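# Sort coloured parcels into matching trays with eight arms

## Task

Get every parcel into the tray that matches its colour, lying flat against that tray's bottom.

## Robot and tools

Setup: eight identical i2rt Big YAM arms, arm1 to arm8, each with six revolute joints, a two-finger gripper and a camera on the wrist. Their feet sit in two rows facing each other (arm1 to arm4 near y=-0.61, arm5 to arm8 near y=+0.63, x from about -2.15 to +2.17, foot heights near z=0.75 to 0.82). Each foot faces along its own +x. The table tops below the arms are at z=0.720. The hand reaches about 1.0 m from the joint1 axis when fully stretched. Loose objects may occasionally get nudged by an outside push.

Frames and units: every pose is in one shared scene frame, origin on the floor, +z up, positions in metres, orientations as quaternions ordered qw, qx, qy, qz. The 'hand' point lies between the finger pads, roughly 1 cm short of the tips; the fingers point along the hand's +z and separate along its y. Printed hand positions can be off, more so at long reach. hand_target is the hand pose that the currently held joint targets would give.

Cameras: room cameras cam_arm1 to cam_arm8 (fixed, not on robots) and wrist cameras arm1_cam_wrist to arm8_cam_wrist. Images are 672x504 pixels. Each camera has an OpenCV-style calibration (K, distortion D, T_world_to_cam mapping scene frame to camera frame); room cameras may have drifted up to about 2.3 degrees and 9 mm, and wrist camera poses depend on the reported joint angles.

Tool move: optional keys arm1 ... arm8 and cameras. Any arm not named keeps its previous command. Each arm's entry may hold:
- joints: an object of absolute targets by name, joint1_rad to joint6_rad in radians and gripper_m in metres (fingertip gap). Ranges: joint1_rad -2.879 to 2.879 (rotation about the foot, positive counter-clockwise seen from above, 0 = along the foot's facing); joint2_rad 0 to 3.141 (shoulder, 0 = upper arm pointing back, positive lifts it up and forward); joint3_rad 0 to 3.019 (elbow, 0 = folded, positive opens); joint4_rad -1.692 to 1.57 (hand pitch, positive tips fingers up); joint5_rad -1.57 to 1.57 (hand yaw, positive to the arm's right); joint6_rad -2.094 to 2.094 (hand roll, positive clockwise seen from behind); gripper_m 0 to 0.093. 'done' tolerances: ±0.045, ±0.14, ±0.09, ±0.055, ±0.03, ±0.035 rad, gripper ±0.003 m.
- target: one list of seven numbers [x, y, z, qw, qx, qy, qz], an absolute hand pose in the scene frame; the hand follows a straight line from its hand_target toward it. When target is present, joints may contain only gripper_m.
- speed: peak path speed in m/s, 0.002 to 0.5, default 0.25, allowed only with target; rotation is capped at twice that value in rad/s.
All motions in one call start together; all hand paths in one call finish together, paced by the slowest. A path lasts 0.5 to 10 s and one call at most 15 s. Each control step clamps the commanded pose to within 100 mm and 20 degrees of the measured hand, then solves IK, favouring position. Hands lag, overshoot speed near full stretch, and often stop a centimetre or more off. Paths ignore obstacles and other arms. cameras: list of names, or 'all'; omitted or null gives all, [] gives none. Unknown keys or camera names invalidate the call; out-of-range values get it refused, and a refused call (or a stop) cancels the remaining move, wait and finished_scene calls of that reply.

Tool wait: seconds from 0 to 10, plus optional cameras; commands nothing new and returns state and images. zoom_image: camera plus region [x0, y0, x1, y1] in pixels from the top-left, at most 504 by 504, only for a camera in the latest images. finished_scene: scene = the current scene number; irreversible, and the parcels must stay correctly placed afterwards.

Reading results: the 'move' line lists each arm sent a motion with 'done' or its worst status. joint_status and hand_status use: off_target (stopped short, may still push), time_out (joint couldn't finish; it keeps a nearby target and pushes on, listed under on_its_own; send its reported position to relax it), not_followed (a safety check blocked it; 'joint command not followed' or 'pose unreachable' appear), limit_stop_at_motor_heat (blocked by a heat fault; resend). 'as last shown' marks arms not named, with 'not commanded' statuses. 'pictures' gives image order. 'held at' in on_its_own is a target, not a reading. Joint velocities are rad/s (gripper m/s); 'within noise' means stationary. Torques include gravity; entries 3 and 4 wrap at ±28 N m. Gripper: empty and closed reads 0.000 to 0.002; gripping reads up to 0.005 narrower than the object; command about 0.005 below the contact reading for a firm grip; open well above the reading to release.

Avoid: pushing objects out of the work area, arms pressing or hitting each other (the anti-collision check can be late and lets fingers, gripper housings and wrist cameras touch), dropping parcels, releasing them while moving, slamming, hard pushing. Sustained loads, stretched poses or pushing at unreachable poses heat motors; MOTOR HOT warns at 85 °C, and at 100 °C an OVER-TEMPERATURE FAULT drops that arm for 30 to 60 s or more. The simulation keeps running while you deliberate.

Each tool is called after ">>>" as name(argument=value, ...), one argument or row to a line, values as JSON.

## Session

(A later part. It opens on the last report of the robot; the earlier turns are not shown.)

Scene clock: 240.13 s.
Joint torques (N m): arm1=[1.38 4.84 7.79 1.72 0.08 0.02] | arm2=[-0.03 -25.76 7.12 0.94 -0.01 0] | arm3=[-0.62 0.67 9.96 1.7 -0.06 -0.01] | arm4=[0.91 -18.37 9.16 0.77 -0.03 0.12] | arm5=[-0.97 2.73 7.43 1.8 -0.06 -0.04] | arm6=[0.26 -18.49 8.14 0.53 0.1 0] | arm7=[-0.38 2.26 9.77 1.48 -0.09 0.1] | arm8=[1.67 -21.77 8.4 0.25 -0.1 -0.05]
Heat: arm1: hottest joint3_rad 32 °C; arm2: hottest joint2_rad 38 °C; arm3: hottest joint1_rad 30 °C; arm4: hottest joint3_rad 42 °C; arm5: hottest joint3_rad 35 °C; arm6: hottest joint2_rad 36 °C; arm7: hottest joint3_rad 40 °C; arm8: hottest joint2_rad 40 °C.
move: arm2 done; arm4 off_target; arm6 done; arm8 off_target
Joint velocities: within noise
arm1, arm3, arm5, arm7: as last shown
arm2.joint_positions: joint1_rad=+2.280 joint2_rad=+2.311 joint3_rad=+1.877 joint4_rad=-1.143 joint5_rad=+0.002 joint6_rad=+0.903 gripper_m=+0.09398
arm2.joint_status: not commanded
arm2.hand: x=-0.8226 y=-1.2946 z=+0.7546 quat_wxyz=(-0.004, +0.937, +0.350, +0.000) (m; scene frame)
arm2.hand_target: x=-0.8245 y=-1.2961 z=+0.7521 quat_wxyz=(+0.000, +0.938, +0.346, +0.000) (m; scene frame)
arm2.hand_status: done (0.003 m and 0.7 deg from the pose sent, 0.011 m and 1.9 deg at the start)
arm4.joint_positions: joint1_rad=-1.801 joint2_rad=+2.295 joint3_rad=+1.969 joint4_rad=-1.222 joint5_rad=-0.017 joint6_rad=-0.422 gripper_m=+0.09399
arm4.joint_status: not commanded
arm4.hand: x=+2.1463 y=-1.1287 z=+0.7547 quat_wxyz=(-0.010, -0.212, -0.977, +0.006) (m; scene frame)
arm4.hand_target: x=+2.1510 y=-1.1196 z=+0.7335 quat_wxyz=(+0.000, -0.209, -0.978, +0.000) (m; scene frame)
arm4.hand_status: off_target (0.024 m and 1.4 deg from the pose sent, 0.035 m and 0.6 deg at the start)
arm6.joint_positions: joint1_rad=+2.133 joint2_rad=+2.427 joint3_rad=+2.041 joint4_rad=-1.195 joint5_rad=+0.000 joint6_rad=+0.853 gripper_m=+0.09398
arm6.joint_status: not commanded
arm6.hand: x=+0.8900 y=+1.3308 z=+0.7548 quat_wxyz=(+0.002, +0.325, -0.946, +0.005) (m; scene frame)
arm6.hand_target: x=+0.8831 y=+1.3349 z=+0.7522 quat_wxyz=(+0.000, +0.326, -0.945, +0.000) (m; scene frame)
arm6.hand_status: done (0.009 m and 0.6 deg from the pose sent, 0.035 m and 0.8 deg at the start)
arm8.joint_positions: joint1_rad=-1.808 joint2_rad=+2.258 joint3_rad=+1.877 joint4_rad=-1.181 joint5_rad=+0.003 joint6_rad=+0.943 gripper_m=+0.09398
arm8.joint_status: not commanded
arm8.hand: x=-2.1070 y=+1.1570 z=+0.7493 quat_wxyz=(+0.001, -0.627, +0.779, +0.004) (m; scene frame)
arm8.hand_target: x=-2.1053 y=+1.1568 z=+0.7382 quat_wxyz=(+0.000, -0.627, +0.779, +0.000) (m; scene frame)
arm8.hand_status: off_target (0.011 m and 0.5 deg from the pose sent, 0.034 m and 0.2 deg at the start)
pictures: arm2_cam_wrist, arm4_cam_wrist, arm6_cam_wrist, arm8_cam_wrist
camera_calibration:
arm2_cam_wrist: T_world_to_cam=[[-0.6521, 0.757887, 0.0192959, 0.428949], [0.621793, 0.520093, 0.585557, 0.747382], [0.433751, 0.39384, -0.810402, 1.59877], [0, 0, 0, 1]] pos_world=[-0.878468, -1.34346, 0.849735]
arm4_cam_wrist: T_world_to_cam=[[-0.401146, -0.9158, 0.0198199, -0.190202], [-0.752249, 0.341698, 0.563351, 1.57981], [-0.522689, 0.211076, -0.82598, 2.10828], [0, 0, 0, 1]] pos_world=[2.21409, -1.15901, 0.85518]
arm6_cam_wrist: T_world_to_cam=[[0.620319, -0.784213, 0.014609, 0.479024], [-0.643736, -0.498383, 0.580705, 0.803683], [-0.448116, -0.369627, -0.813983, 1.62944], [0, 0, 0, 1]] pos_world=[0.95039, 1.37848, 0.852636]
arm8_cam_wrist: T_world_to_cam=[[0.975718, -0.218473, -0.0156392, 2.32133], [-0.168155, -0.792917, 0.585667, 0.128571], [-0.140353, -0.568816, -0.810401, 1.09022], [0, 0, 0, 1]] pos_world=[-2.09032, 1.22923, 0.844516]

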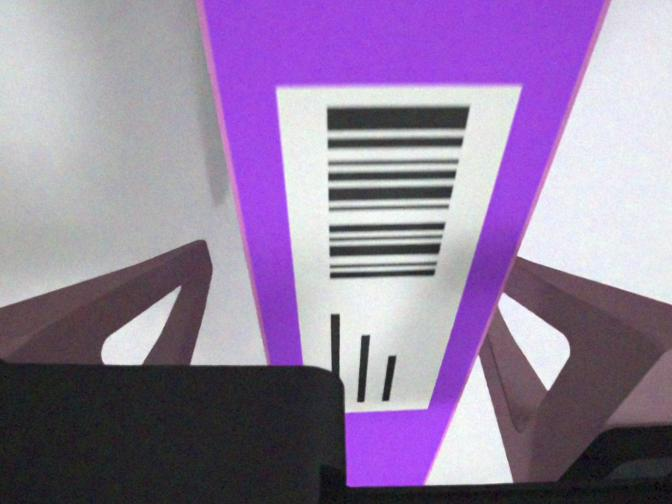

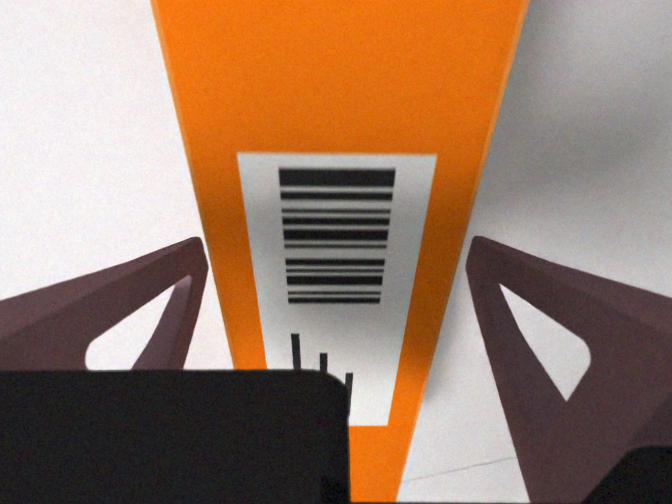

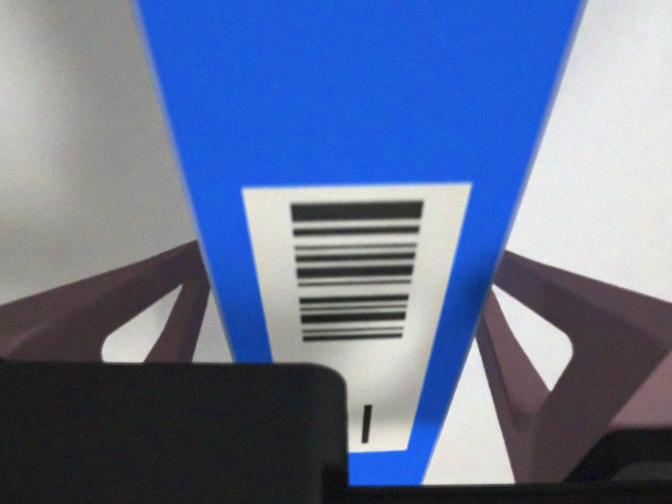

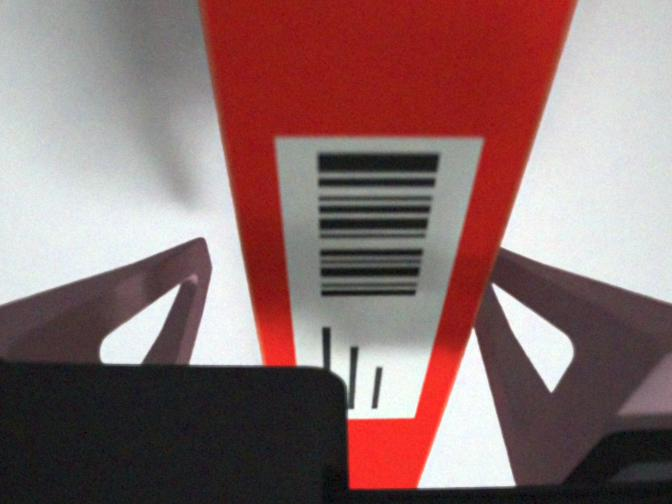

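>>> move(
  arm2={"joints":{"gripper_m":0.045}},
  arm4={"joints":{"gripper_m":0.045}},
  arm6={"joints":{"gripper_m":0.045}},
  arm8={"joints":{"gripper_m":0.045}},
  cameras=[],
)

>>> move(
  arm2={"target":[-0.823,-1.28,0.85,0,0.938,0.346,0],"speed":0.2},
  arm4={"target":[2.145,-1.12,0.85,0,0.209,0.978,0],"speed":0.2},
  arm6={"target":[0.888,1.32,0.85,0,-0.3256,0.9455,0],"speed":0.2},
  arm8={"target":[-2.105,1.15,0.85,0,-0.627,0.779,0],"speed":0.2},
  cameras=[],
)

>>> move(
  arm2={"target":[-0.835,-1.003,1.05,0,0.938,0.346,0],"speed":0.3},
  arm4={"target":[1.937,-0.899,1.05,0,0.209,0.978,0],"speed":0.3},
  arm6={"target":[0.87,1.008,1.05,0,-0.3256,0.9455,0],"speed":0.3},
  arm8={"target":[-1.911,0.94,1.05,0,-0.627,0.779,0],"speed":0.3},
  cameras=["cam_arm2","cam_arm4","cam_arm6","cam_arm8"],
)

Scene clock: 277.87 s.
Joint torques (N m): arm1=[1.61 4.95 7.94 1.74 0.08 0] | arm2=[-0.09 -25.76 7.12 0.9 0.01 0] | arm3=[-0.62 0.73 9.95 1.73 -0.06 -0.01] | arm4=[0.85 -18.37 9.16 0.76 -0.04 0.11] | arm5=[-0.73 3.25 7.34 1.84 -0.11 -0.04] | arm6=[0.15 -18.55 8.13 0.53 0.11 0] | arm7=[-0.21 2.32 9.8 1.47 -0.07 0.1] | arm8=[1.55 -21.95 8.44 0.28 -0.1 -0.05]
Heat: arm1: hottest joint3_rad 32 °C; arm2: hottest joint2_rad 40 °C; arm3: hottest joint1_rad 30 °C; arm4: hottest joint2_rad 42 °C; arm5: hottest joint3_rad 35 °C; arm6: hottest joint2_rad 39 °C; arm7: hottest joint3_rad 40 °C; arm8: hottest joint2_rad 43 °C.
move: arm2 off_target; arm4 off_target; arm6 off_target; arm8 off_target
Joint velocities: within noise
arm1, arm3, arm5, arm7: as last shown
arm2.joint_positions: joint1_rad=+2.280 joint2_rad=+2.311 joint3_rad=+1.877 joint4_rad=-1.142 joint5_rad=+0.001 joint6_rad=+0.903 gripper_m=+0.05873
arm2.joint_status: gripper_m off_target (ended at +0.05876, target +0.04500)
arm2.hand: x=-0.8225 y=-1.2948 z=+0.7546 quat_wxyz=(-0.003, +0.937, +0.350, +0.000) (m; scene frame)
arm2.hand_target: x=-0.8245 y=-1.2961 z=+0.7521 quat_wxyz=(+0.000, +0.938, +0.346, +0.000) (m; scene frame)
arm2.hand_status: not commanded
arm4.joint_positions: joint1_rad=-1.801 joint2_rad=+2.295 joint3_rad=+1.969 joint4_rad=-1.222 joint5_rad=-0.017 joint6_rad=-0.421 gripper_m=+0.05938
arm4.joint_status: gripper_m off_target (ended at +0.05942, target +0.04500)
arm4.hand: x=+2.1463 y=-1.1288 z=+0.7547 quat_wxyz=(-0.010, -0.212, -0.977, +0.006) (m; scene frame)
arm4.hand_target: x=+2.1510 y=-1.1196 z=+0.7335 quat_wxyz=(+0.000, -0.209, -0.978, +0.000) (m; scene frame)
arm4.hand_status: not commanded
arm6.joint_positions: joint1_rad=+2.133 joint2_rad=+2.427 joint3_rad=+2.041 joint4_rad=-1.194 joint5_rad=+0.000 joint6_rad=+0.853 gripper_m=+0.05951
arm6.joint_status: gripper_m off_target (ended at +0.05953, target +0.04500)
arm6.hand: x=+0.8900 y=+1.3309 z=+0.7548 quat_wxyz=(+0.002, +0.325, -0.946, +0.004) (m; scene frame)
arm6.hand_target: x=+0.8831 y=+1.3350 z=+0.7522 quat_wxyz=(+0.000, +0.326, -0.945, +0.000) (m; scene frame)
arm6.hand_status: not commanded
arm8.joint_positions: joint1_rad=-1.808 joint2_rad=+2.258 joint3_rad=+1.877 joint4_rad=-1.181 joint5_rad=+0.003 joint6_rad=+0.943 gripper_m=+0.05977
arm8.joint_status: gripper_m off_target (ended at +0.05980, target +0.04500)
arm8.hand: x=-2.1070 y=+1.1571 z=+0.7493 quat_wxyz=(+0.001, -0.627, +0.779, +0.004) (m; scene frame)
arm8.hand_target: x=-2.1053 y=+1.1568 z=+0.7382 quat_wxyz=(+0.000, -0.627, +0.779, +0.000) (m; scene frame)
arm8.hand_status: not commanded
pictures: none
No camera images: "cameras" was empty.

Scene clock: 279.33 s.
Joint torques (N m): arm1=[1.08 4.95 7.82 1.69 0.1 0.01] | arm2=[0.21 -25.23 9.05 0.09 0.01 0.03] | arm3=[-0.73 0.79 10.02 1.66 -0.06 0] | arm4=[0.03 -20.25 14.78 -0.35 -0.05 0.03] | arm5=[-0.62 3.02 7.31 1.76 -0.1 -0.05] | arm6=[-0.44 -20.25 9.26 -0.24 0.11 -0.08] | arm7=[-0.26 2.32 9.77 1.48 -0.09 0.11] | arm8=[2.2 -22.89 13.52 -0.68 -0.1 -0.01]
Heat: arm1: hottest joint3_rad 32 °C; arm2: hottest joint2_rad 40 °C; arm3: hottest joint1_rad 30 °C; arm4: hottest joint2_rad 42 °C; arm5: hottest joint3_rad 35 °C; arm6: hottest joint2_rad 40 °C; arm7: hottest joint3_rad 40 °C; arm8: hottest joint2_rad 43 °C.
move: arm2 done; arm4 off_target; arm6 off_target; arm8 off_target
Joint velocities: within noise
arm1, arm3, arm5, arm7: as last shown
arm2.joint_positions: joint1_rad=+2.280 joint2_rad=+2.168 joint3_rad=+1.867 joint4_rad=-1.276 joint5_rad=+0.001 joint6_rad=+0.903 gripper_m=+0.05873
arm2.joint_status: not commanded
arm2.hand: x=-0.8234 y=-1.2766 z=+0.8432 quat_wxyz=(-0.003, +0.937, +0.350, +0.000) (m; scene frame)
arm2.hand_target: x=-0.8230 y=-1.2799 z=+0.8500 quat_wxyz=(+0.000, +0.938, +0.346, +0.000) (m; scene frame)
arm2.hand_status: done (0.008 m and 0.6 deg from the pose sent, 0.097 m and 0.7 deg at the start)
arm4.joint_positions: joint1_rad=-1.801 joint2_rad=+2.220 joint3_rad=+2.025 joint4_rad=-1.428 joint5_rad=-0.017 joint6_rad=-0.421 gripper_m=+0.05938
arm4.joint_status: not commanded
arm4.hand: x=+2.1309 y=-1.1097 z=+0.8249 quat_wxyz=(+0.021, -0.213, -0.977, -0.016) (m; scene frame)
arm4.hand_target: x=+2.1441 y=-1.1188 z=+0.8502 quat_wxyz=(+0.000, -0.209, -0.978, +0.000) (m; scene frame)
arm4.hand_status: off_target (0.031 m and 3.0 deg from the pose sent, 0.096 m and 1.4 deg at the start)
arm6.joint_positions: joint1_rad=+2.133 joint2_rad=+2.310 joint3_rad=+2.027 joint4_rad=-1.316 joint5_rad=+0.000 joint6_rad=+0.853 gripper_m=+0.05951
arm6.joint_status: not commanded
arm6.hand: x=+0.8890 y=+1.3140 z=+0.8288 quat_wxyz=(+0.006, +0.325, -0.946, +0.013) (m; scene frame)
arm6.hand_target: x=+0.8881 y=+1.3197 z=+0.8499 quat_wxyz=(+0.000, +0.326, -0.945, +0.000) (m; scene frame)
arm6.hand_status: off_target (0.022 m and 1.6 deg from the pose sent, 0.096 m and 0.6 deg at the start)
arm8.joint_positions: joint1_rad=-1.808 joint2_rad=+2.166 joint3_rad=+1.926 joint4_rad=-1.377 joint5_rad=+0.003 joint6_rad=+0.943 gripper_m=+0.05977
arm8.joint_status: not commanded
arm8.hand: x=-2.0930 y=+1.1413 z=+0.8270 quat_wxyz=(+0.002, -0.627, +0.779, -0.023) (m; scene frame)
arm8.hand_target: x=-2.1044 y=+1.1492 z=+0.8503 quat_wxyz=(+0.000, -0.627, +0.779, +0.000) (m; scene frame)
arm8.hand_status: off_target (0.027 m and 2.6 deg from the pose sent, 0.101 m and 0.5 deg at the start)
pictures: none
No camera images: "cameras" was empty.

Scene clock: 281.43 s.
Joint torques (N m): arm1=[1.2 4.84 7.86 1.81 0.12 0] | arm2=[0.5 -11.11 8.06 0.17 0.02 0.06] | arm3=[-0.62 0.79 9.94 1.68 -0.06 -0.01] | arm4=[-1.67 -7.94 9.8 -0.17 -0.06 -0.03] | arm5=[-0.62 3.19 7.43 1.73 -0.04 -0.03] | arm6=[-0.21 -8 8.65 -0.2 0.11 -0.05] | arm7=[-0.38 2.2 9.78 1.4 -0.08 0.11] | arm8=[1.44 -9.35 9.26 -0.58 -0.1 -0.1]
Heat: arm1: hottest joint3_rad 32 °C; arm2: hottest joint2_rad 40 °C; arm3: hottest joint1_rad 30 °C; arm4: hottest joint2_rad 42 °C; arm5: hottest joint3_rad 35 °C; arm6: hottest joint2_rad 39 °C; arm7: hottest joint3_rad 40 °C; arm8: hottest joint2_rad 43 °C.
move: arm2 done; arm4 done; arm6 done; arm8 done
Joint velocities: within noise
arm1.joint_positions: joint1_rad=-0.028 joint2_rad=+0.521 joint3_rad=+1.431 joint4_rad=-1.508 joint5_rad=+0.032 joint6_rad=-0.133 gripper_m=+0.09396
arm1.joint_status: not commanded
arm1.hand: x=-2.0073 y=-0.6778 z=+1.3083 quat_wxyz=(-0.446, -0.145, -0.870, +0.152) (m; scene frame)
arm1.hand_target: x=-2.0101 y=-0.6764 z=+1.3161 quat_wxyz=(-0.454, -0.145, -0.865, +0.155) (m; scene frame)
arm1.hand_status: not commanded
arm2.joint_positions: joint1_rad=+2.280 joint2_rad=+1.328 joint3_rad=+1.293 joint4_rad=-1.518 joint5_rad=+0.001 joint6_rad=+0.903 gripper_m=+0.05873
arm2.joint_status: not commanded
arm2.hand: x=-0.8363 y=-1.0056 z=+1.0523 quat_wxyz=(+0.008, +0.937, +0.350, -0.003) (m; scene frame)
arm2.hand_target: x=-0.8350 y=-1.0030 z=+1.0501 quat_wxyz=(+0.000, +0.938, +0.346, +0.000) (m; scene frame)
arm2.hand_status: done (0.004 m and 1.1 deg from the pose sent, 0.343 m and 0.7 deg at the start)
arm3.joint_positions: joint1_rad=+0.084 joint2_rad=+0.623 joint3_rad=+1.443 joint4_rad=-1.225 joint5_rad=+0.214 joint6_rad=-0.288 gripper_m=+0.09396
arm3.joint_status: not commanded
arm3.hand: x=+0.2458 y=-0.4641 z=+1.3420 quat_wxyz=(-0.302, +0.818, -0.155, -0.465) (m; scene frame)
arm3.hand_target: x=+0.2487 y=-0.4659 z=+1.3553 quat_wxyz=(-0.306, +0.809, -0.155, -0.477) (m; scene frame)
arm3.hand_status: not commanded
arm4.joint_positions: joint1_rad=-1.810 joint2_rad=+1.330 joint3_rad=+1.414 joint4_rad=-1.633 joint5_rad=-0.017 joint6_rad=-0.444 gripper_m=+0.05938
arm4.joint_status: not commanded
arm4.hand: x=+1.9439 y=-0.8970 z=+1.0540 quat_wxyz=(-0.009, -0.205, -0.979, +0.006) (m; scene frame)
arm4.hand_target: x=+1.9370 y=-0.8989 z=+1.0501 quat_wxyz=(+0.000, -0.209, -0.978, +0.000) (m; scene frame)
arm4.hand_status: done (0.008 m and 1.3 deg from the pose sent, 0.364 m and 3.0 deg at the start)
arm5.joint_positions: joint1_rad=-0.422 joint2_rad=+0.625 joint3_rad=+1.427 joint4_rad=-1.371 joint5_rad=+0.120 joint6_rad=-0.097 gripper_m=+0.09396
arm5.joint_status: not commanded
arm5.hand: x=+2.0004 y=+0.7998 z=+1.3402 quat_wxyz=(-0.234, +0.830, -0.279, -0.422) (m; scene frame)
arm5.hand_target: x=+2.0022 y=+0.7982 z=+1.3527 quat_wxyz=(-0.238, +0.823, -0.277, -0.434) (m; scene frame)
arm5.hand_status: not commanded
arm6.joint_positions: joint1_rad=+2.133 joint2_rad=+1.345 joint3_rad=+1.238 joint4_rad=-1.467 joint5_rad=+0.000 joint6_rad=+0.853 gripper_m=+0.05951
arm6.joint_status: not commanded
arm6.hand: x=+0.8721 y=+1.0100 z=+1.0453 quat_wxyz=(+0.001, +0.325, -0.946, +0.001) (m; scene frame)
arm6.hand_target: x=+0.8701 y=+1.0080 z=+1.0500 quat_wxyz=(+0.000, +0.326, -0.945, +0.000) (m; scene frame)
arm6.hand_status: done (0.005 m and 0.2 deg from the pose sent, 0.378 m and 1.6 deg at the start)
arm7.joint_positions: joint1_rad=-0.146 joint2_rad=+0.496 joint3_rad=+1.379 joint4_rad=-1.460 joint5_rad=-0.022 joint6_rad=+0.046 gripper_m=+0.09396
arm7.joint_status: not commanded
arm7.hand: x=-0.3012 y=+0.4957 z=+1.3304 quat_wxyz=(-0.447, -0.351, -0.807, +0.162) (m; scene frame)
arm7.hand_target: x=-0.3031 y=+0.4977 z=+1.3404 quat_wxyz=(-0.457, -0.348, -0.801, +0.166) (m; scene frame)
arm7.hand_status: not commanded
arm8.joint_positions: joint1_rad=-1.808 joint2_rad=+1.327 joint3_rad=+1.397 joint4_rad=-1.624 joint5_rad=+0.003 joint6_rad=+0.943 gripper_m=+0.05977
arm8.joint_status: not commanded
arm8.hand: x=-1.9143 y=+0.9410 z=+1.0524 quat_wxyz=(+0.001, -0.627, +0.779, +0.008) (m; scene frame)
arm8.hand_target: x=-1.9111 y=+0.9400 z=+1.0501 quat_wxyz=(+0.000, -0.627, +0.779, +0.000) (m; scene frame)
arm8.hand_status: done (0.004 m and 0.9 deg from the pose sent, 0.351 m and 2.6 deg at the start)
pictures: cam_arm2, cam_arm4, cam_arm6, cam_arm8

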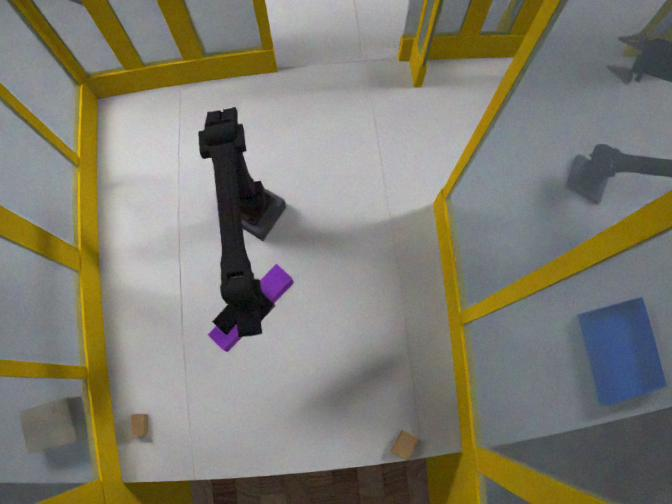

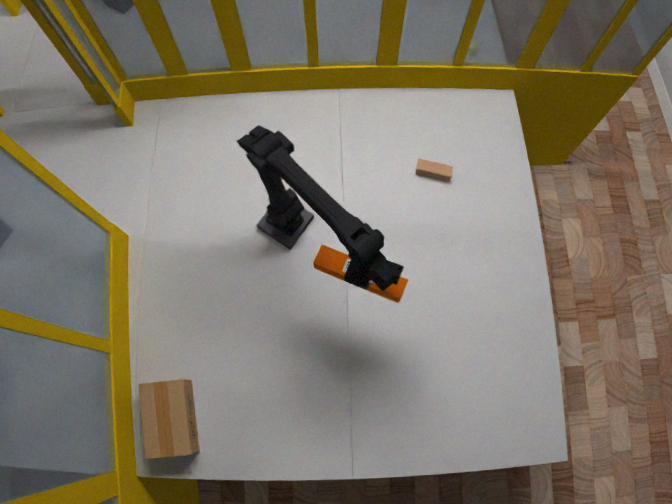

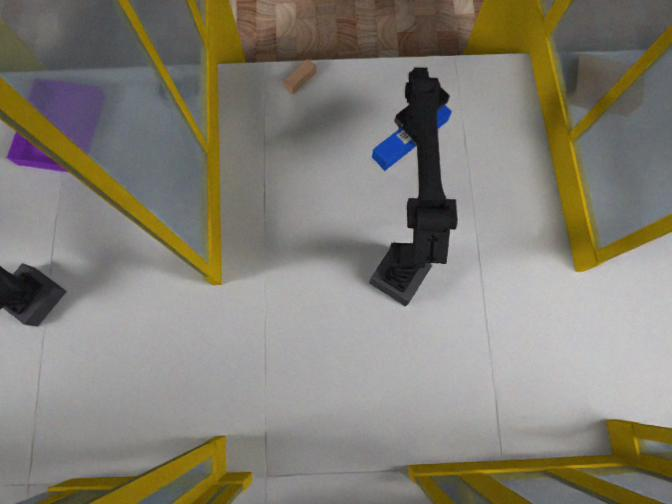

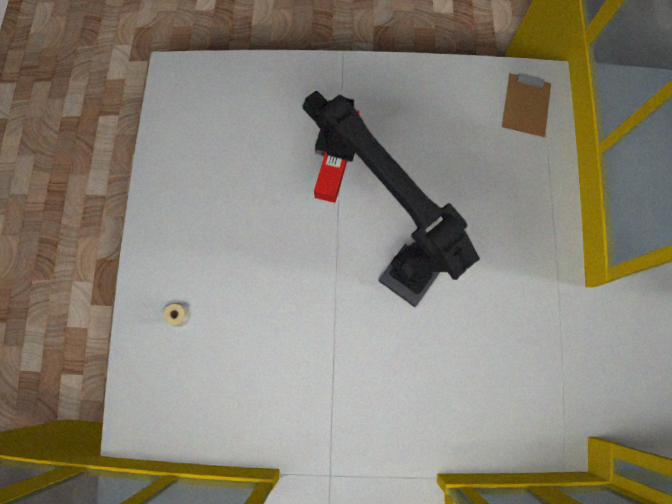

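>>> move(
  arm1={"joints":{"joint1_rad":1.408,"joint5_rad":0,"joint6_rad":0}},
  arm2={"joints":{"joint1_rad":-1.389,"joint6_rad":-0.478}},
  arm3={"joints":{"joint1_rad":-1.223,"joint5_rad":0,"joint6_rad":0}},
  arm4={"joints":{"joint1_rad":1.869,"joint6_rad":-0.32}},
  arm6={"joints":{"joint1_rad":-1.332,"joint6_rad":-0.38}},
  arm7={"joints":{"joint1_rad":-1.103,"joint5_rad":0,"joint6_rad":0}},
  arm8={"joints":{"joint1_rad":0.47,"joint6_rad":-0.13}},
  cameras=[],
)

>>> move(
  arm2={"target":[-0.53,0,0.82,0,0.7071,-0.7071,0],"speed":0.3},
  arm4={"target":[1.05,-0.4,0.82,0,1,0,0],"speed":0.3},
  arm6={"target":[0.6,0,0.82,0,0.7071,0.7071,0],"speed":0.3},
  arm8={"target":[-1.75,0,0.82,0,0.7071,0.7071,0],"speed":0.3},
  cameras=["cam_arm1","cam_arm2","cam_arm3","cam_arm4","cam_arm5","cam_arm7"],
)

Scene clock: 311.17 s.
Joint torques (N m): arm1=[2.61 4.66 8.02 1.7 0.04 0.06] | arm2=[0.5 -11.34 8.08 0.18 -0.13 -0.2] | arm3=[-1.55 0.97 9.94 1.73 -0.26 0.12] | arm4=[-0.56 -7.88 9.81 -0.16 -0.06 0.11] | arm5=[-0.44 3.37 7.53 1.84 -0.12 -0.04] | arm6=[0.03 -8.06 8.7 -0.17 -0.06 -0.18] | arm7=[-0.91 2.37 9.87 1.43 0.03 0.03] | arm8=[1.49 -9.17 9.28 -0.55 -0.02 -0.1]
Heat: arm1: hottest joint3_rad 32 °C; arm2: hottest joint2_rad 36 °C; arm3: hottest joint1_rad 30 °C; arm4: hottest joint3_rad 42 °C; arm5: hottest joint3_rad 35 °C; arm6: hottest joint2_rad 35 °C; arm7: hottest joint3_rad 40 °C; arm8: hottest joint2_rad 37 °C.
move: arm1 done; arm2 done; arm3 done; arm4 done; arm6 done; arm7 done; arm8 done
Joint velocities: within noise
arm1.joint_positions: joint1_rad=+1.395 joint2_rad=+0.521 joint3_rad=+1.431 joint4_rad=-1.508 joint5_rad=+0.001 joint6_rad=-0.008 gripper_m=+0.09398
arm1.joint_status: all done
arm1.hand: x=-2.0595 y=-0.4647 z=+1.3059 quat_wxyz=(-0.414, +0.418, -0.781, -0.211) (m; scene frame)
arm1.hand_target: x=-2.0632 y=-0.4659 z=+1.3137 quat_wxyz=(-0.419, +0.418, -0.775, -0.221) (m; scene frame)
arm1.hand_status: not commanded
arm2.joint_positions: joint1_rad=-1.393 joint2_rad=+1.331 joint3_rad=+1.293 joint4_rad=-1.519 joint5_rad=+0.002 joint6_rad=-0.464 gripper_m=+0.05872
arm2.joint_status: all done
arm2.hand: x=-0.6756 y=-0.2843 z=+1.0521 quat_wxyz=(-0.008, +0.700, -0.714, -0.002) (m; scene frame)
arm2.hand_target: x=-0.6784 y=-0.2859 z=+1.0508 quat_wxyz=(-0.001, +0.707, -0.707, -0.001) (m; scene frame)
arm2.hand_status: not commanded
arm3.joint_positions: joint1_rad=-1.210 joint2_rad=+0.623 joint3_rad=+1.443 joint4_rad=-1.225 joint5_rad=+0.004 joint6_rad=-0.016 gripper_m=+0.09398
arm3.joint_status: all done
arm3.hand: x=+0.4925 y=-0.3824 z=+1.3423 quat_wxyz=(-0.442, +0.516, -0.654, -0.333) (m; scene frame)
arm3.hand_target: x=+0.4940 y=-0.3864 z=+1.3557 quat_wxyz=(-0.450, +0.502, -0.654, -0.343) (m; scene frame)
arm3.hand_status: not commanded
arm4.joint_positions: joint1_rad=+1.877 joint2_rad=+1.330 joint3_rad=+1.414 joint4_rad=-1.633 joint5_rad=-0.017 joint6_rad=-0.328 gripper_m=+0.05951
arm4.joint_status: all done
arm4.hand: x=+1.3256 y=-0.4931 z=+1.0573 quat_wxyz=(+0.010, +1.000, +0.008, -0.019) (m; scene frame)
arm4.hand_target: x=+1.3294 y=-0.4910 z=+1.0532 quat_wxyz=(+0.012, +1.000, +0.000, -0.009) (m; scene frame)
arm4.hand_status: not commanded
arm5: as last shown
arm6.joint_positions: joint1_rad=-1.340 joint2_rad=+1.345 joint3_rad=+1.238 joint4_rad=-1.467 joint5_rad=+0.002 joint6_rad=-0.371 gripper_m=+0.05954
arm6.joint_status: all done
arm6.hand: x=+0.7054 y=+0.2747 z=+1.0454 quat_wxyz=(+0.002, -0.713, -0.701, -0.001) (m; scene frame)
arm6.hand_target: x=+0.7094 y=+0.2752 z=+1.0500 quat_wxyz=(+0.000, -0.707, -0.708, +0.000) (m; scene frame)
arm6.hand_status: not commanded
arm7.joint_positions: joint1_rad=-1.094 joint2_rad=+0.496 joint3_rad=+1.379 joint4_rad=-1.460 joint5_rad=-0.002 joint6_rad=+0.009 gripper_m=+0.09397
arm7.joint_status: all done
arm7.hand: x=-0.4511 y=+0.4460 z=+1.3303 quat_wxyz=(-0.310, -0.673, -0.567, +0.361) (m; scene frame)
arm7.hand_target: x=-0.4525 y=+0.4490 z=+1.3403 quat_wxyz=(-0.313, -0.669, -0.562, +0.373) (m; scene frame)
arm7.hand_status: not commanded
arm8.joint_positions: joint1_rad=+0.475 joint2_rad=+1.327 joint3_rad=+1.397 joint4_rad=-1.624 joint5_rad=-0.001 joint6_rad=-0.124 gripper_m=+0.05980
arm8.joint_status: all done
arm8.hand: x=-1.7111 y=+0.2773 z=+1.0531 quat_wxyz=(-0.006, -0.710, -0.704, +0.007) (m; scene frame)
arm8.hand_target: x=-1.7131 y=+0.2804 z=+1.0507 quat_wxyz=(+0.000, -0.709, -0.705, +0.001) (m; scene frame)
arm8.hand_status: not commanded
pictures: none
No camera images: "cameras" was empty.

Scene clock: 313.53 s.
Joint torques (N m): arm1=[2.49 4.48 7.91 1.68 0.04 0.07] | arm2=[0.56 -25.93 11.78 -0.08 -0.09 -0.21] | arm3=[-1.61 0.97 9.92 1.69 -0.26 0.13] | arm4=[0.09 -18.14 14.82 -0.38 -0.01 0.12] | arm5=[-0.97 3.43 7.35 1.94 -0.12 -0.05] | arm6=[0.09 -17.03 12.12 -0.24 -0.07 -0.17] | arm7=[-1.08 2.2 9.77 1.51 0.04 0.03] | arm8=[1.55 -21.19 13.81 -0.61 -0.05 -0.1]
Heat: arm1: hottest joint3_rad 32 °C; arm2: hottest joint2_rad 36 °C; arm3: hottest joint1_rad 30 °C; arm4: hottest joint3_rad 42 °C; arm5: hottest joint3_rad 35 °C; arm6: hottest joint2_rad 35 °C; arm7: hottest joint3_rad 41 °C; arm8: hottest joint2_rad 37 °C.
move: arm2 off_target; arm4 off_target; arm6 off_target; arm8 off_target
Joint velocities: within noise
arm1, arm3, arm5, arm7: as last shown
arm2.joint_positions: joint1_rad=-1.393 joint2_rad=+2.317 joint3_rad=+2.030 joint4_rad=-1.317 joint5_rad=+0.002 joint6_rad=-0.464 gripper_m=+0.05872
arm2.joint_status: not commanded
arm2.hand: x=-0.5347 y=-0.0148 z=+0.8063 quat_wxyz=(+0.015, +0.701, -0.713, +0.006) (m; scene frame)
arm2.hand_target: x=-0.5303 y=-0.0008 z=+0.8204 quat_wxyz=(-0.001, +0.707, -0.707, +0.000) (m; scene frame)
arm2.hand_status: off_target (0.021 m and 2.1 deg from the pose sent, 0.395 m and 1.4 deg at the start)
arm4.joint_positions: joint1_rad=+1.877 joint2_rad=+2.191 joint3_rad=+1.914 joint4_rad=-1.335 joint5_rad=+0.011 joint6_rad=-0.324 gripper_m=+0.05951
arm4.joint_status: not commanded
arm4.hand: x=+1.0662 y=-0.4077 z=+0.8081 quat_wxyz=(+0.006, +1.000, +0.006, +0.015) (m; scene frame)
arm4.hand_target: x=+1.0510 y=-0.4004 z=+0.8202 quat_wxyz=(+0.000, +1.000, +0.000, -0.001) (m; scene frame)
arm4.hand_status: off_target (0.021 m and 2.0 deg from the pose sent, 0.375 m and 2.6 deg at the start)
arm6.joint_positions: joint1_rad=-1.340 joint2_rad=+2.256 joint3_rad=+1.862 joint4_rad=-1.214 joint5_rad=+0.002 joint6_rad=-0.371 gripper_m=+0.05954
arm6.joint_status: not commanded
arm6.hand: x=+0.6014 y=+0.0196 z=+0.8054 quat_wxyz=(+0.008, -0.713, -0.701, -0.017) (m; scene frame)
arm6.hand_target: x=+0.6006 y=+0.0008 z=+0.8204 quat_wxyz=(+0.000, -0.707, -0.707, +0.001) (m; scene frame)
arm6.hand_status: off_target (0.024 m and 2.3 deg from the pose sent, 0.371 m and 1.0 deg at the start)
arm8.joint_positions: joint1_rad=+0.475 joint2_rad=+2.158 joint3_rad=+1.861 joint4_rad=-1.304 joint5_rad=-0.001 joint6_rad=-0.126 gripper_m=+0.05980
arm8.joint_status: not commanded
arm8.hand: x=-1.7456 y=+0.0146 z=+0.8090 quat_wxyz=(+0.008, -0.709, -0.705, -0.012) (m; scene frame)
arm8.hand_target: x=-1.7499 y=+0.0008 z=+0.8202 quat_wxyz=(+0.000, -0.707, -0.707, +0.001) (m; scene frame)
arm8.hand_status: off_target (0.019 m and 1.6 deg from the pose sent, 0.364 m and 1.1 deg at the start)
pictures: cam_arm1, cam_arm2, cam_arm3, cam_arm4, cam_arm5, cam_arm7

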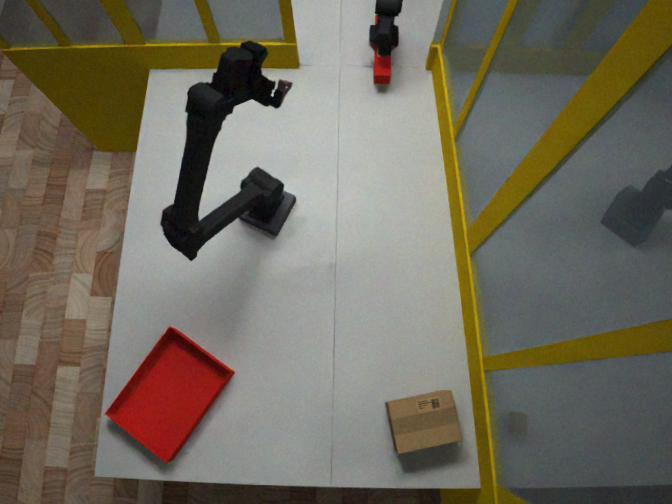

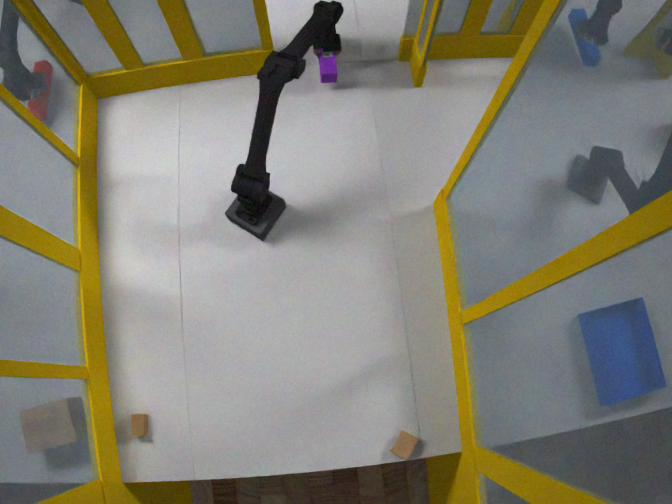

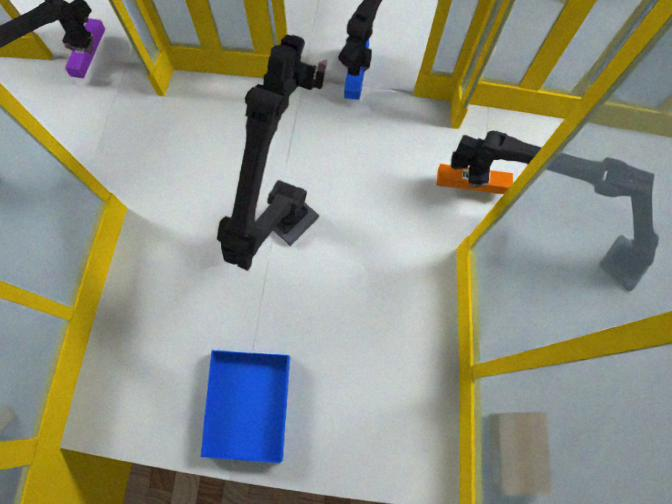

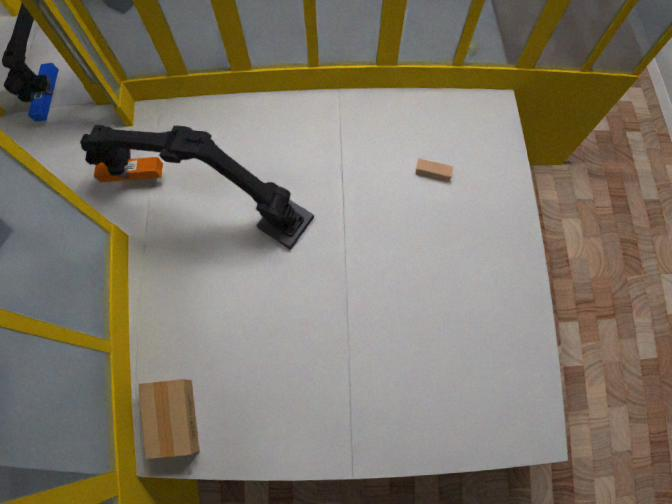

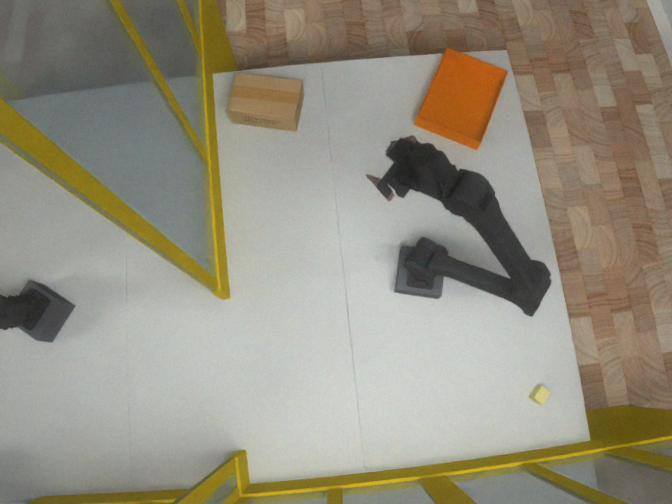

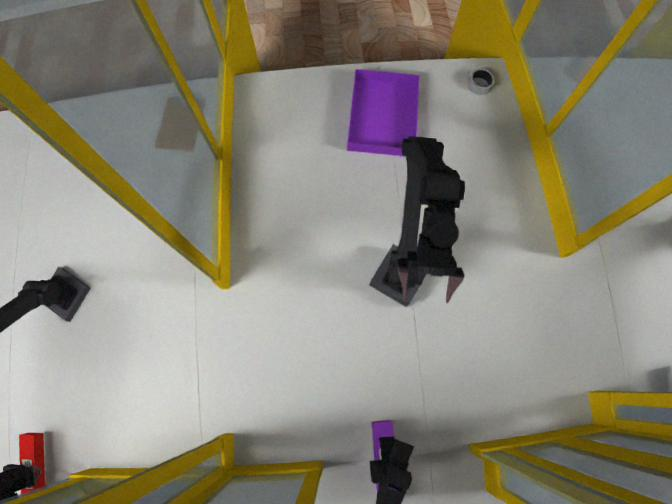

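>>> move(
  arm2={"target":[-0.53,0,0.757,0,0.7071,-0.7071,0],"speed":0.1},
  arm4={"target":[1.05,-0.4,0.757,0,1,0,0],"speed":0.1},
  arm6={"target":[0.6,0,0.757,0,0.7071,0.7071,0],"speed":0.1},
  arm8={"target":[-1.75,0,0.755,0,0.7071,0.7071,0],"speed":0.1},
  cameras=[],
)

>>> move(
  arm2={"target":[-0.53,0,0.745,0,0.7071,-0.7071,0],"speed":0.05},
  arm4={"target":[1.05,-0.4,0.745,0,1,0,0],"speed":0.05},
  arm6={"target":[0.6,0,0.745,0,0.7071,0.7071,0],"speed":0.05},
  arm8={"target":[-1.75,0,0.742,0,0.7071,0.7071,0],"speed":0.05},
  cameras=["cam_arm3","cam_arm1"],
)

Scene clock: 326.03 s.
Joint torques (N m): arm1=[2.32 4.42 7.95 1.83 0.02 0.08] | arm2=[0.5 -26.23 7.71 0.95 -0.1 -0.21] | arm3=[-1.55 1.03 9.91 1.7 -0.26 0.13] | arm4=[0.03 -18.37 9.55 0.7 -0.02 0.11] | arm5=[-0.79 3.02 7.45 1.66 -0.11 -0.03] | arm6=[0.09 -17.26 8.81 0.42 -0.04 -0.17] | arm7=[-1.08 2.43 9.81 1.47 0.03 0.04] | arm8=[1.79 -20.95 9.06 0.25 -0.07 -0.1]
Heat: arm1: hottest joint3_rad 32 °C; arm2: hottest joint3_rad 37 °C; arm3: hottest joint1_rad 30 °C; arm4: hottest joint3_rad 43 °C; arm5: hottest joint3_rad 35 °C; arm6: hottest joint3_rad 36 °C; arm7: hottest joint3_rad 41 °C; arm8: hottest joint2_rad 37 °C.
move: arm2 done; arm4 off_target; arm6 done; arm8 done
Joint velocities: within noise
arm1, arm3, arm5, arm7: as last shown
arm1.joint_positions: joint1_rad=+1.396 joint2_rad=+0.521 joint3_rad=+1.431 joint4_rad=-1.508 joint5_rad=+0.001 joint6_rad=-0.008 gripper_m=+0.09398
arm2.joint_positions: joint1_rad=-1.393 joint2_rad=+2.383 joint3_rad=+2.030 joint4_rad=-1.225 joint5_rad=+0.002 joint6_rad=-0.464 gripper_m=+0.05872
arm2.joint_status: not commanded
arm2.hand: x=-0.5286 y=-0.0031 z=+0.7618 quat_wxyz=(+0.003, +0.701, -0.714, +0.002) (m; scene frame)
arm2.hand_target: x=-0.5299 y=-0.0001 z=+0.7570 quat_wxyz=(+0.000, +0.707, -0.707, +0.000) (m; scene frame)
arm2.hand_status: done (0.006 m and 1.1 deg from the pose sent, 0.052 m and 2.1 deg at the start)
arm4.joint_positions: joint1_rad=+1.877 joint2_rad=+2.245 joint3_rad=+1.906 joint4_rad=-1.231 joint5_rad=+0.011 joint6_rad=-0.324 gripper_m=+0.05951
arm4.joint_status: not commanded
arm4.hand: x=+1.0493 y=-0.4028 z=+0.7703 quat_wxyz=(+0.000, +1.000, +0.006, -0.005) (m; scene frame)
arm4.hand_target: x=+1.0502 y=-0.4002 z=+0.7572 quat_wxyz=(+0.000, +1.000, +0.000, +0.000) (m; scene frame)
arm4.hand_status: off_target (0.014 m and 0.8 deg from the pose sent, 0.054 m and 2.0 deg at the start)
arm6.joint_positions: joint1_rad=-1.340 joint2_rad=+2.330 joint3_rad=+1.862 joint4_rad=-1.118 joint5_rad=+0.001 joint6_rad=-0.371 gripper_m=+0.05954
arm6.joint_status: not commanded
arm6.hand: x=+0.5973 y=+0.0091 z=+0.7576 quat_wxyz=(+0.004, -0.713, -0.701, -0.007) (m; scene frame)
arm6.hand_target: x=+0.6002 y=+0.0002 z=+0.7570 quat_wxyz=(+0.000, -0.707, -0.707, +0.000) (m; scene frame)
arm6.hand_status: done (0.010 m and 1.3 deg from the pose sent, 0.052 m and 2.3 deg at the start)
arm8.joint_positions: joint1_rad=+0.475 joint2_rad=+2.216 joint3_rad=+1.841 joint4_rad=-1.194 joint5_rad=-0.001 joint6_rad=-0.126 gripper_m=+0.05980
arm8.joint_status: not commanded
arm8.hand: x=-1.7474 y=+0.0011 z=+0.7649 quat_wxyz=(-0.002, -0.709, -0.705, +0.001) (m; scene frame)
arm8.hand_target: x=-1.7500 y=+0.0002 z=+0.7552 quat_wxyz=(+0.000, -0.707, -0.707, +0.000) (m; scene frame)
arm8.hand_status: done (0.010 m and 0.3 deg from the pose sent, 0.056 m and 1.6 deg at the start)
pictures: none
No camera images: "cameras" was empty.

Scene clock: 327.20 s.
Joint torques (N m): arm1=[2.26 4.48 7.98 1.76 -0.01 0.09] | arm2=[0.5 -25.76 7.46 0.96 -0.1 -0.2] | arm3=[-1.61 0.85 9.94 1.69 -0.26 0.13] | arm4=[-0.03 -18.14 9.25 0.75 -0.02 0.11] | arm5=[-1.08 3.19 7.49 1.88 -0.06 -0.06] | arm6=[0.09 -16.38 8.38 0.51 -0.04 -0.17] | arm7=[-1.03 2.26 9.81 1.44 0.03 0.03] | arm8=[1.44 -20.72 8.65 0.31 -0.03 -0.11]
Heat: arm1: hottest joint3_rad 32 °C; arm2: hottest joint3_rad 37 °C; arm3: hottest joint1_rad 30 °C; arm4: hottest joint3_rad 43 °C; arm5: hottest joint3_rad 35 °C; arm6: hottest joint3_rad 36 °C; arm7: hottest joint3_rad 41 °C; arm8: hottest joint2_rad 37 °C.
move: arm2 off_target; arm4 off_target; arm6 off_target; arm8 off_target
Joint velocities: within noise
arm1, arm3, arm5, arm7: as last shown
arm2.joint_positions: joint1_rad=-1.393 joint2_rad=+2.387 joint3_rad=+2.025 joint4_rad=-1.203 joint5_rad=+0.002 joint6_rad=-0.464 gripper_m=+0.05872
arm2.joint_status: not commanded
arm2.hand: x=-0.5274 y=-0.0008 z=+0.7568 quat_wxyz=(-0.003, +0.701, -0.714, +0.000) (m; scene frame)
arm2.hand_target: x=-0.5300 y=-0.0002 z=+0.7451 quat_wxyz=(+0.000, +0.707, -0.707, +0.000) (m; scene frame)
arm2.hand_status: off_target (0.012 m and 1.1 deg from the pose sent, 0.017 m and 1.1 deg at the start)
arm4.joint_positions: joint1_rad=+1.877 joint2_rad=+2.254 joint3_rad=+1.899 joint4_rad=-1.208 joint5_rad=+0.011 joint6_rad=-0.324 gripper_m=+0.05951
arm4.joint_status: not commanded
arm4.hand: x=+1.0475 y=-0.4023 z=+0.7621 quat_wxyz=(-0.001, +1.000, +0.006, -0.008) (m; scene frame)
arm4.hand_target: x=+1.0503 y=-0.4002 z=+0.7452 quat_wxyz=(+0.000, +1.000, +0.000, +0.000) (m; scene frame)
arm4.hand_status: off_target (0.017 m and 1.1 deg from the pose sent, 0.025 m and 0.8 deg at the start)
arm6.joint_positions: joint1_rad=-1.340 joint2_rad=+2.333 joint3_rad=+1.862 joint4_rad=-1.100 joint5_rad=+0.001 joint6_rad=-0.371 gripper_m=+0.05954
arm6.joint_status: not commanded
arm6.hand: x=+0.5958 y=+0.0054 z=+0.7555 quat_wxyz=(+0.000, -0.713, -0.701, +0.000) (m; scene frame)
arm6.hand_target: x=+0.6002 y=+0.0002 z=+0.7452 quat_wxyz=(+0.000, -0.707, -0.707, +0.000) (m; scene frame)
arm6.hand_status: off_target (0.013 m and 0.9 deg from the pose sent, 0.016 m and 1.3 deg at the start)
arm8.joint_positions: joint1_rad=+0.475 joint2_rad=+2.222 joint3_rad=+1.835 joint4_rad=-1.169 joint5_rad=-0.001 joint6_rad=-0.126 gripper_m=+0.05980
arm8.joint_status: not commanded
arm8.hand: x=-1.7477 y=-0.0017 z=+0.7588 quat_wxyz=(-0.005, -0.709, -0.705, +0.006) (m; scene frame)
arm8.hand_target: x=-1.7499 y=+0.0004 z=+0.7421 quat_wxyz=(+0.000, -0.707, -0.707, +0.000) (m; scene frame)
arm8.hand_status: off_target (0.017 m and 0.9 deg from the pose sent, 0.023 m and 0.3 deg at the start)
pictures: cam_arm1, cam_arm3

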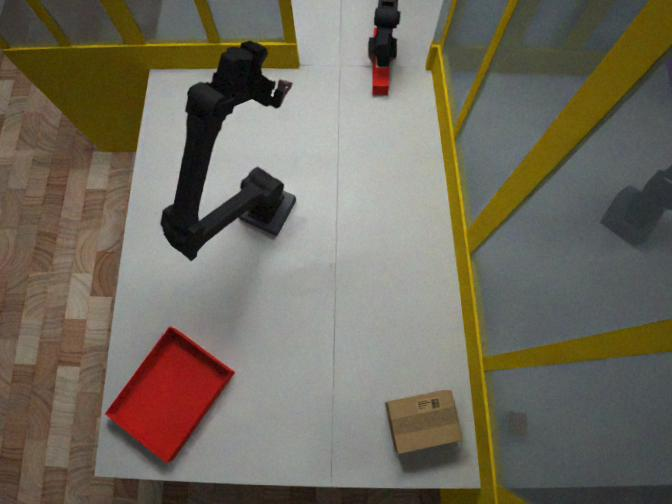

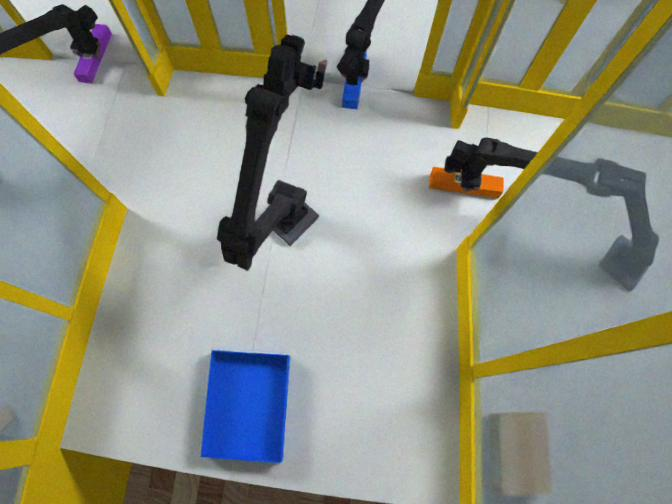

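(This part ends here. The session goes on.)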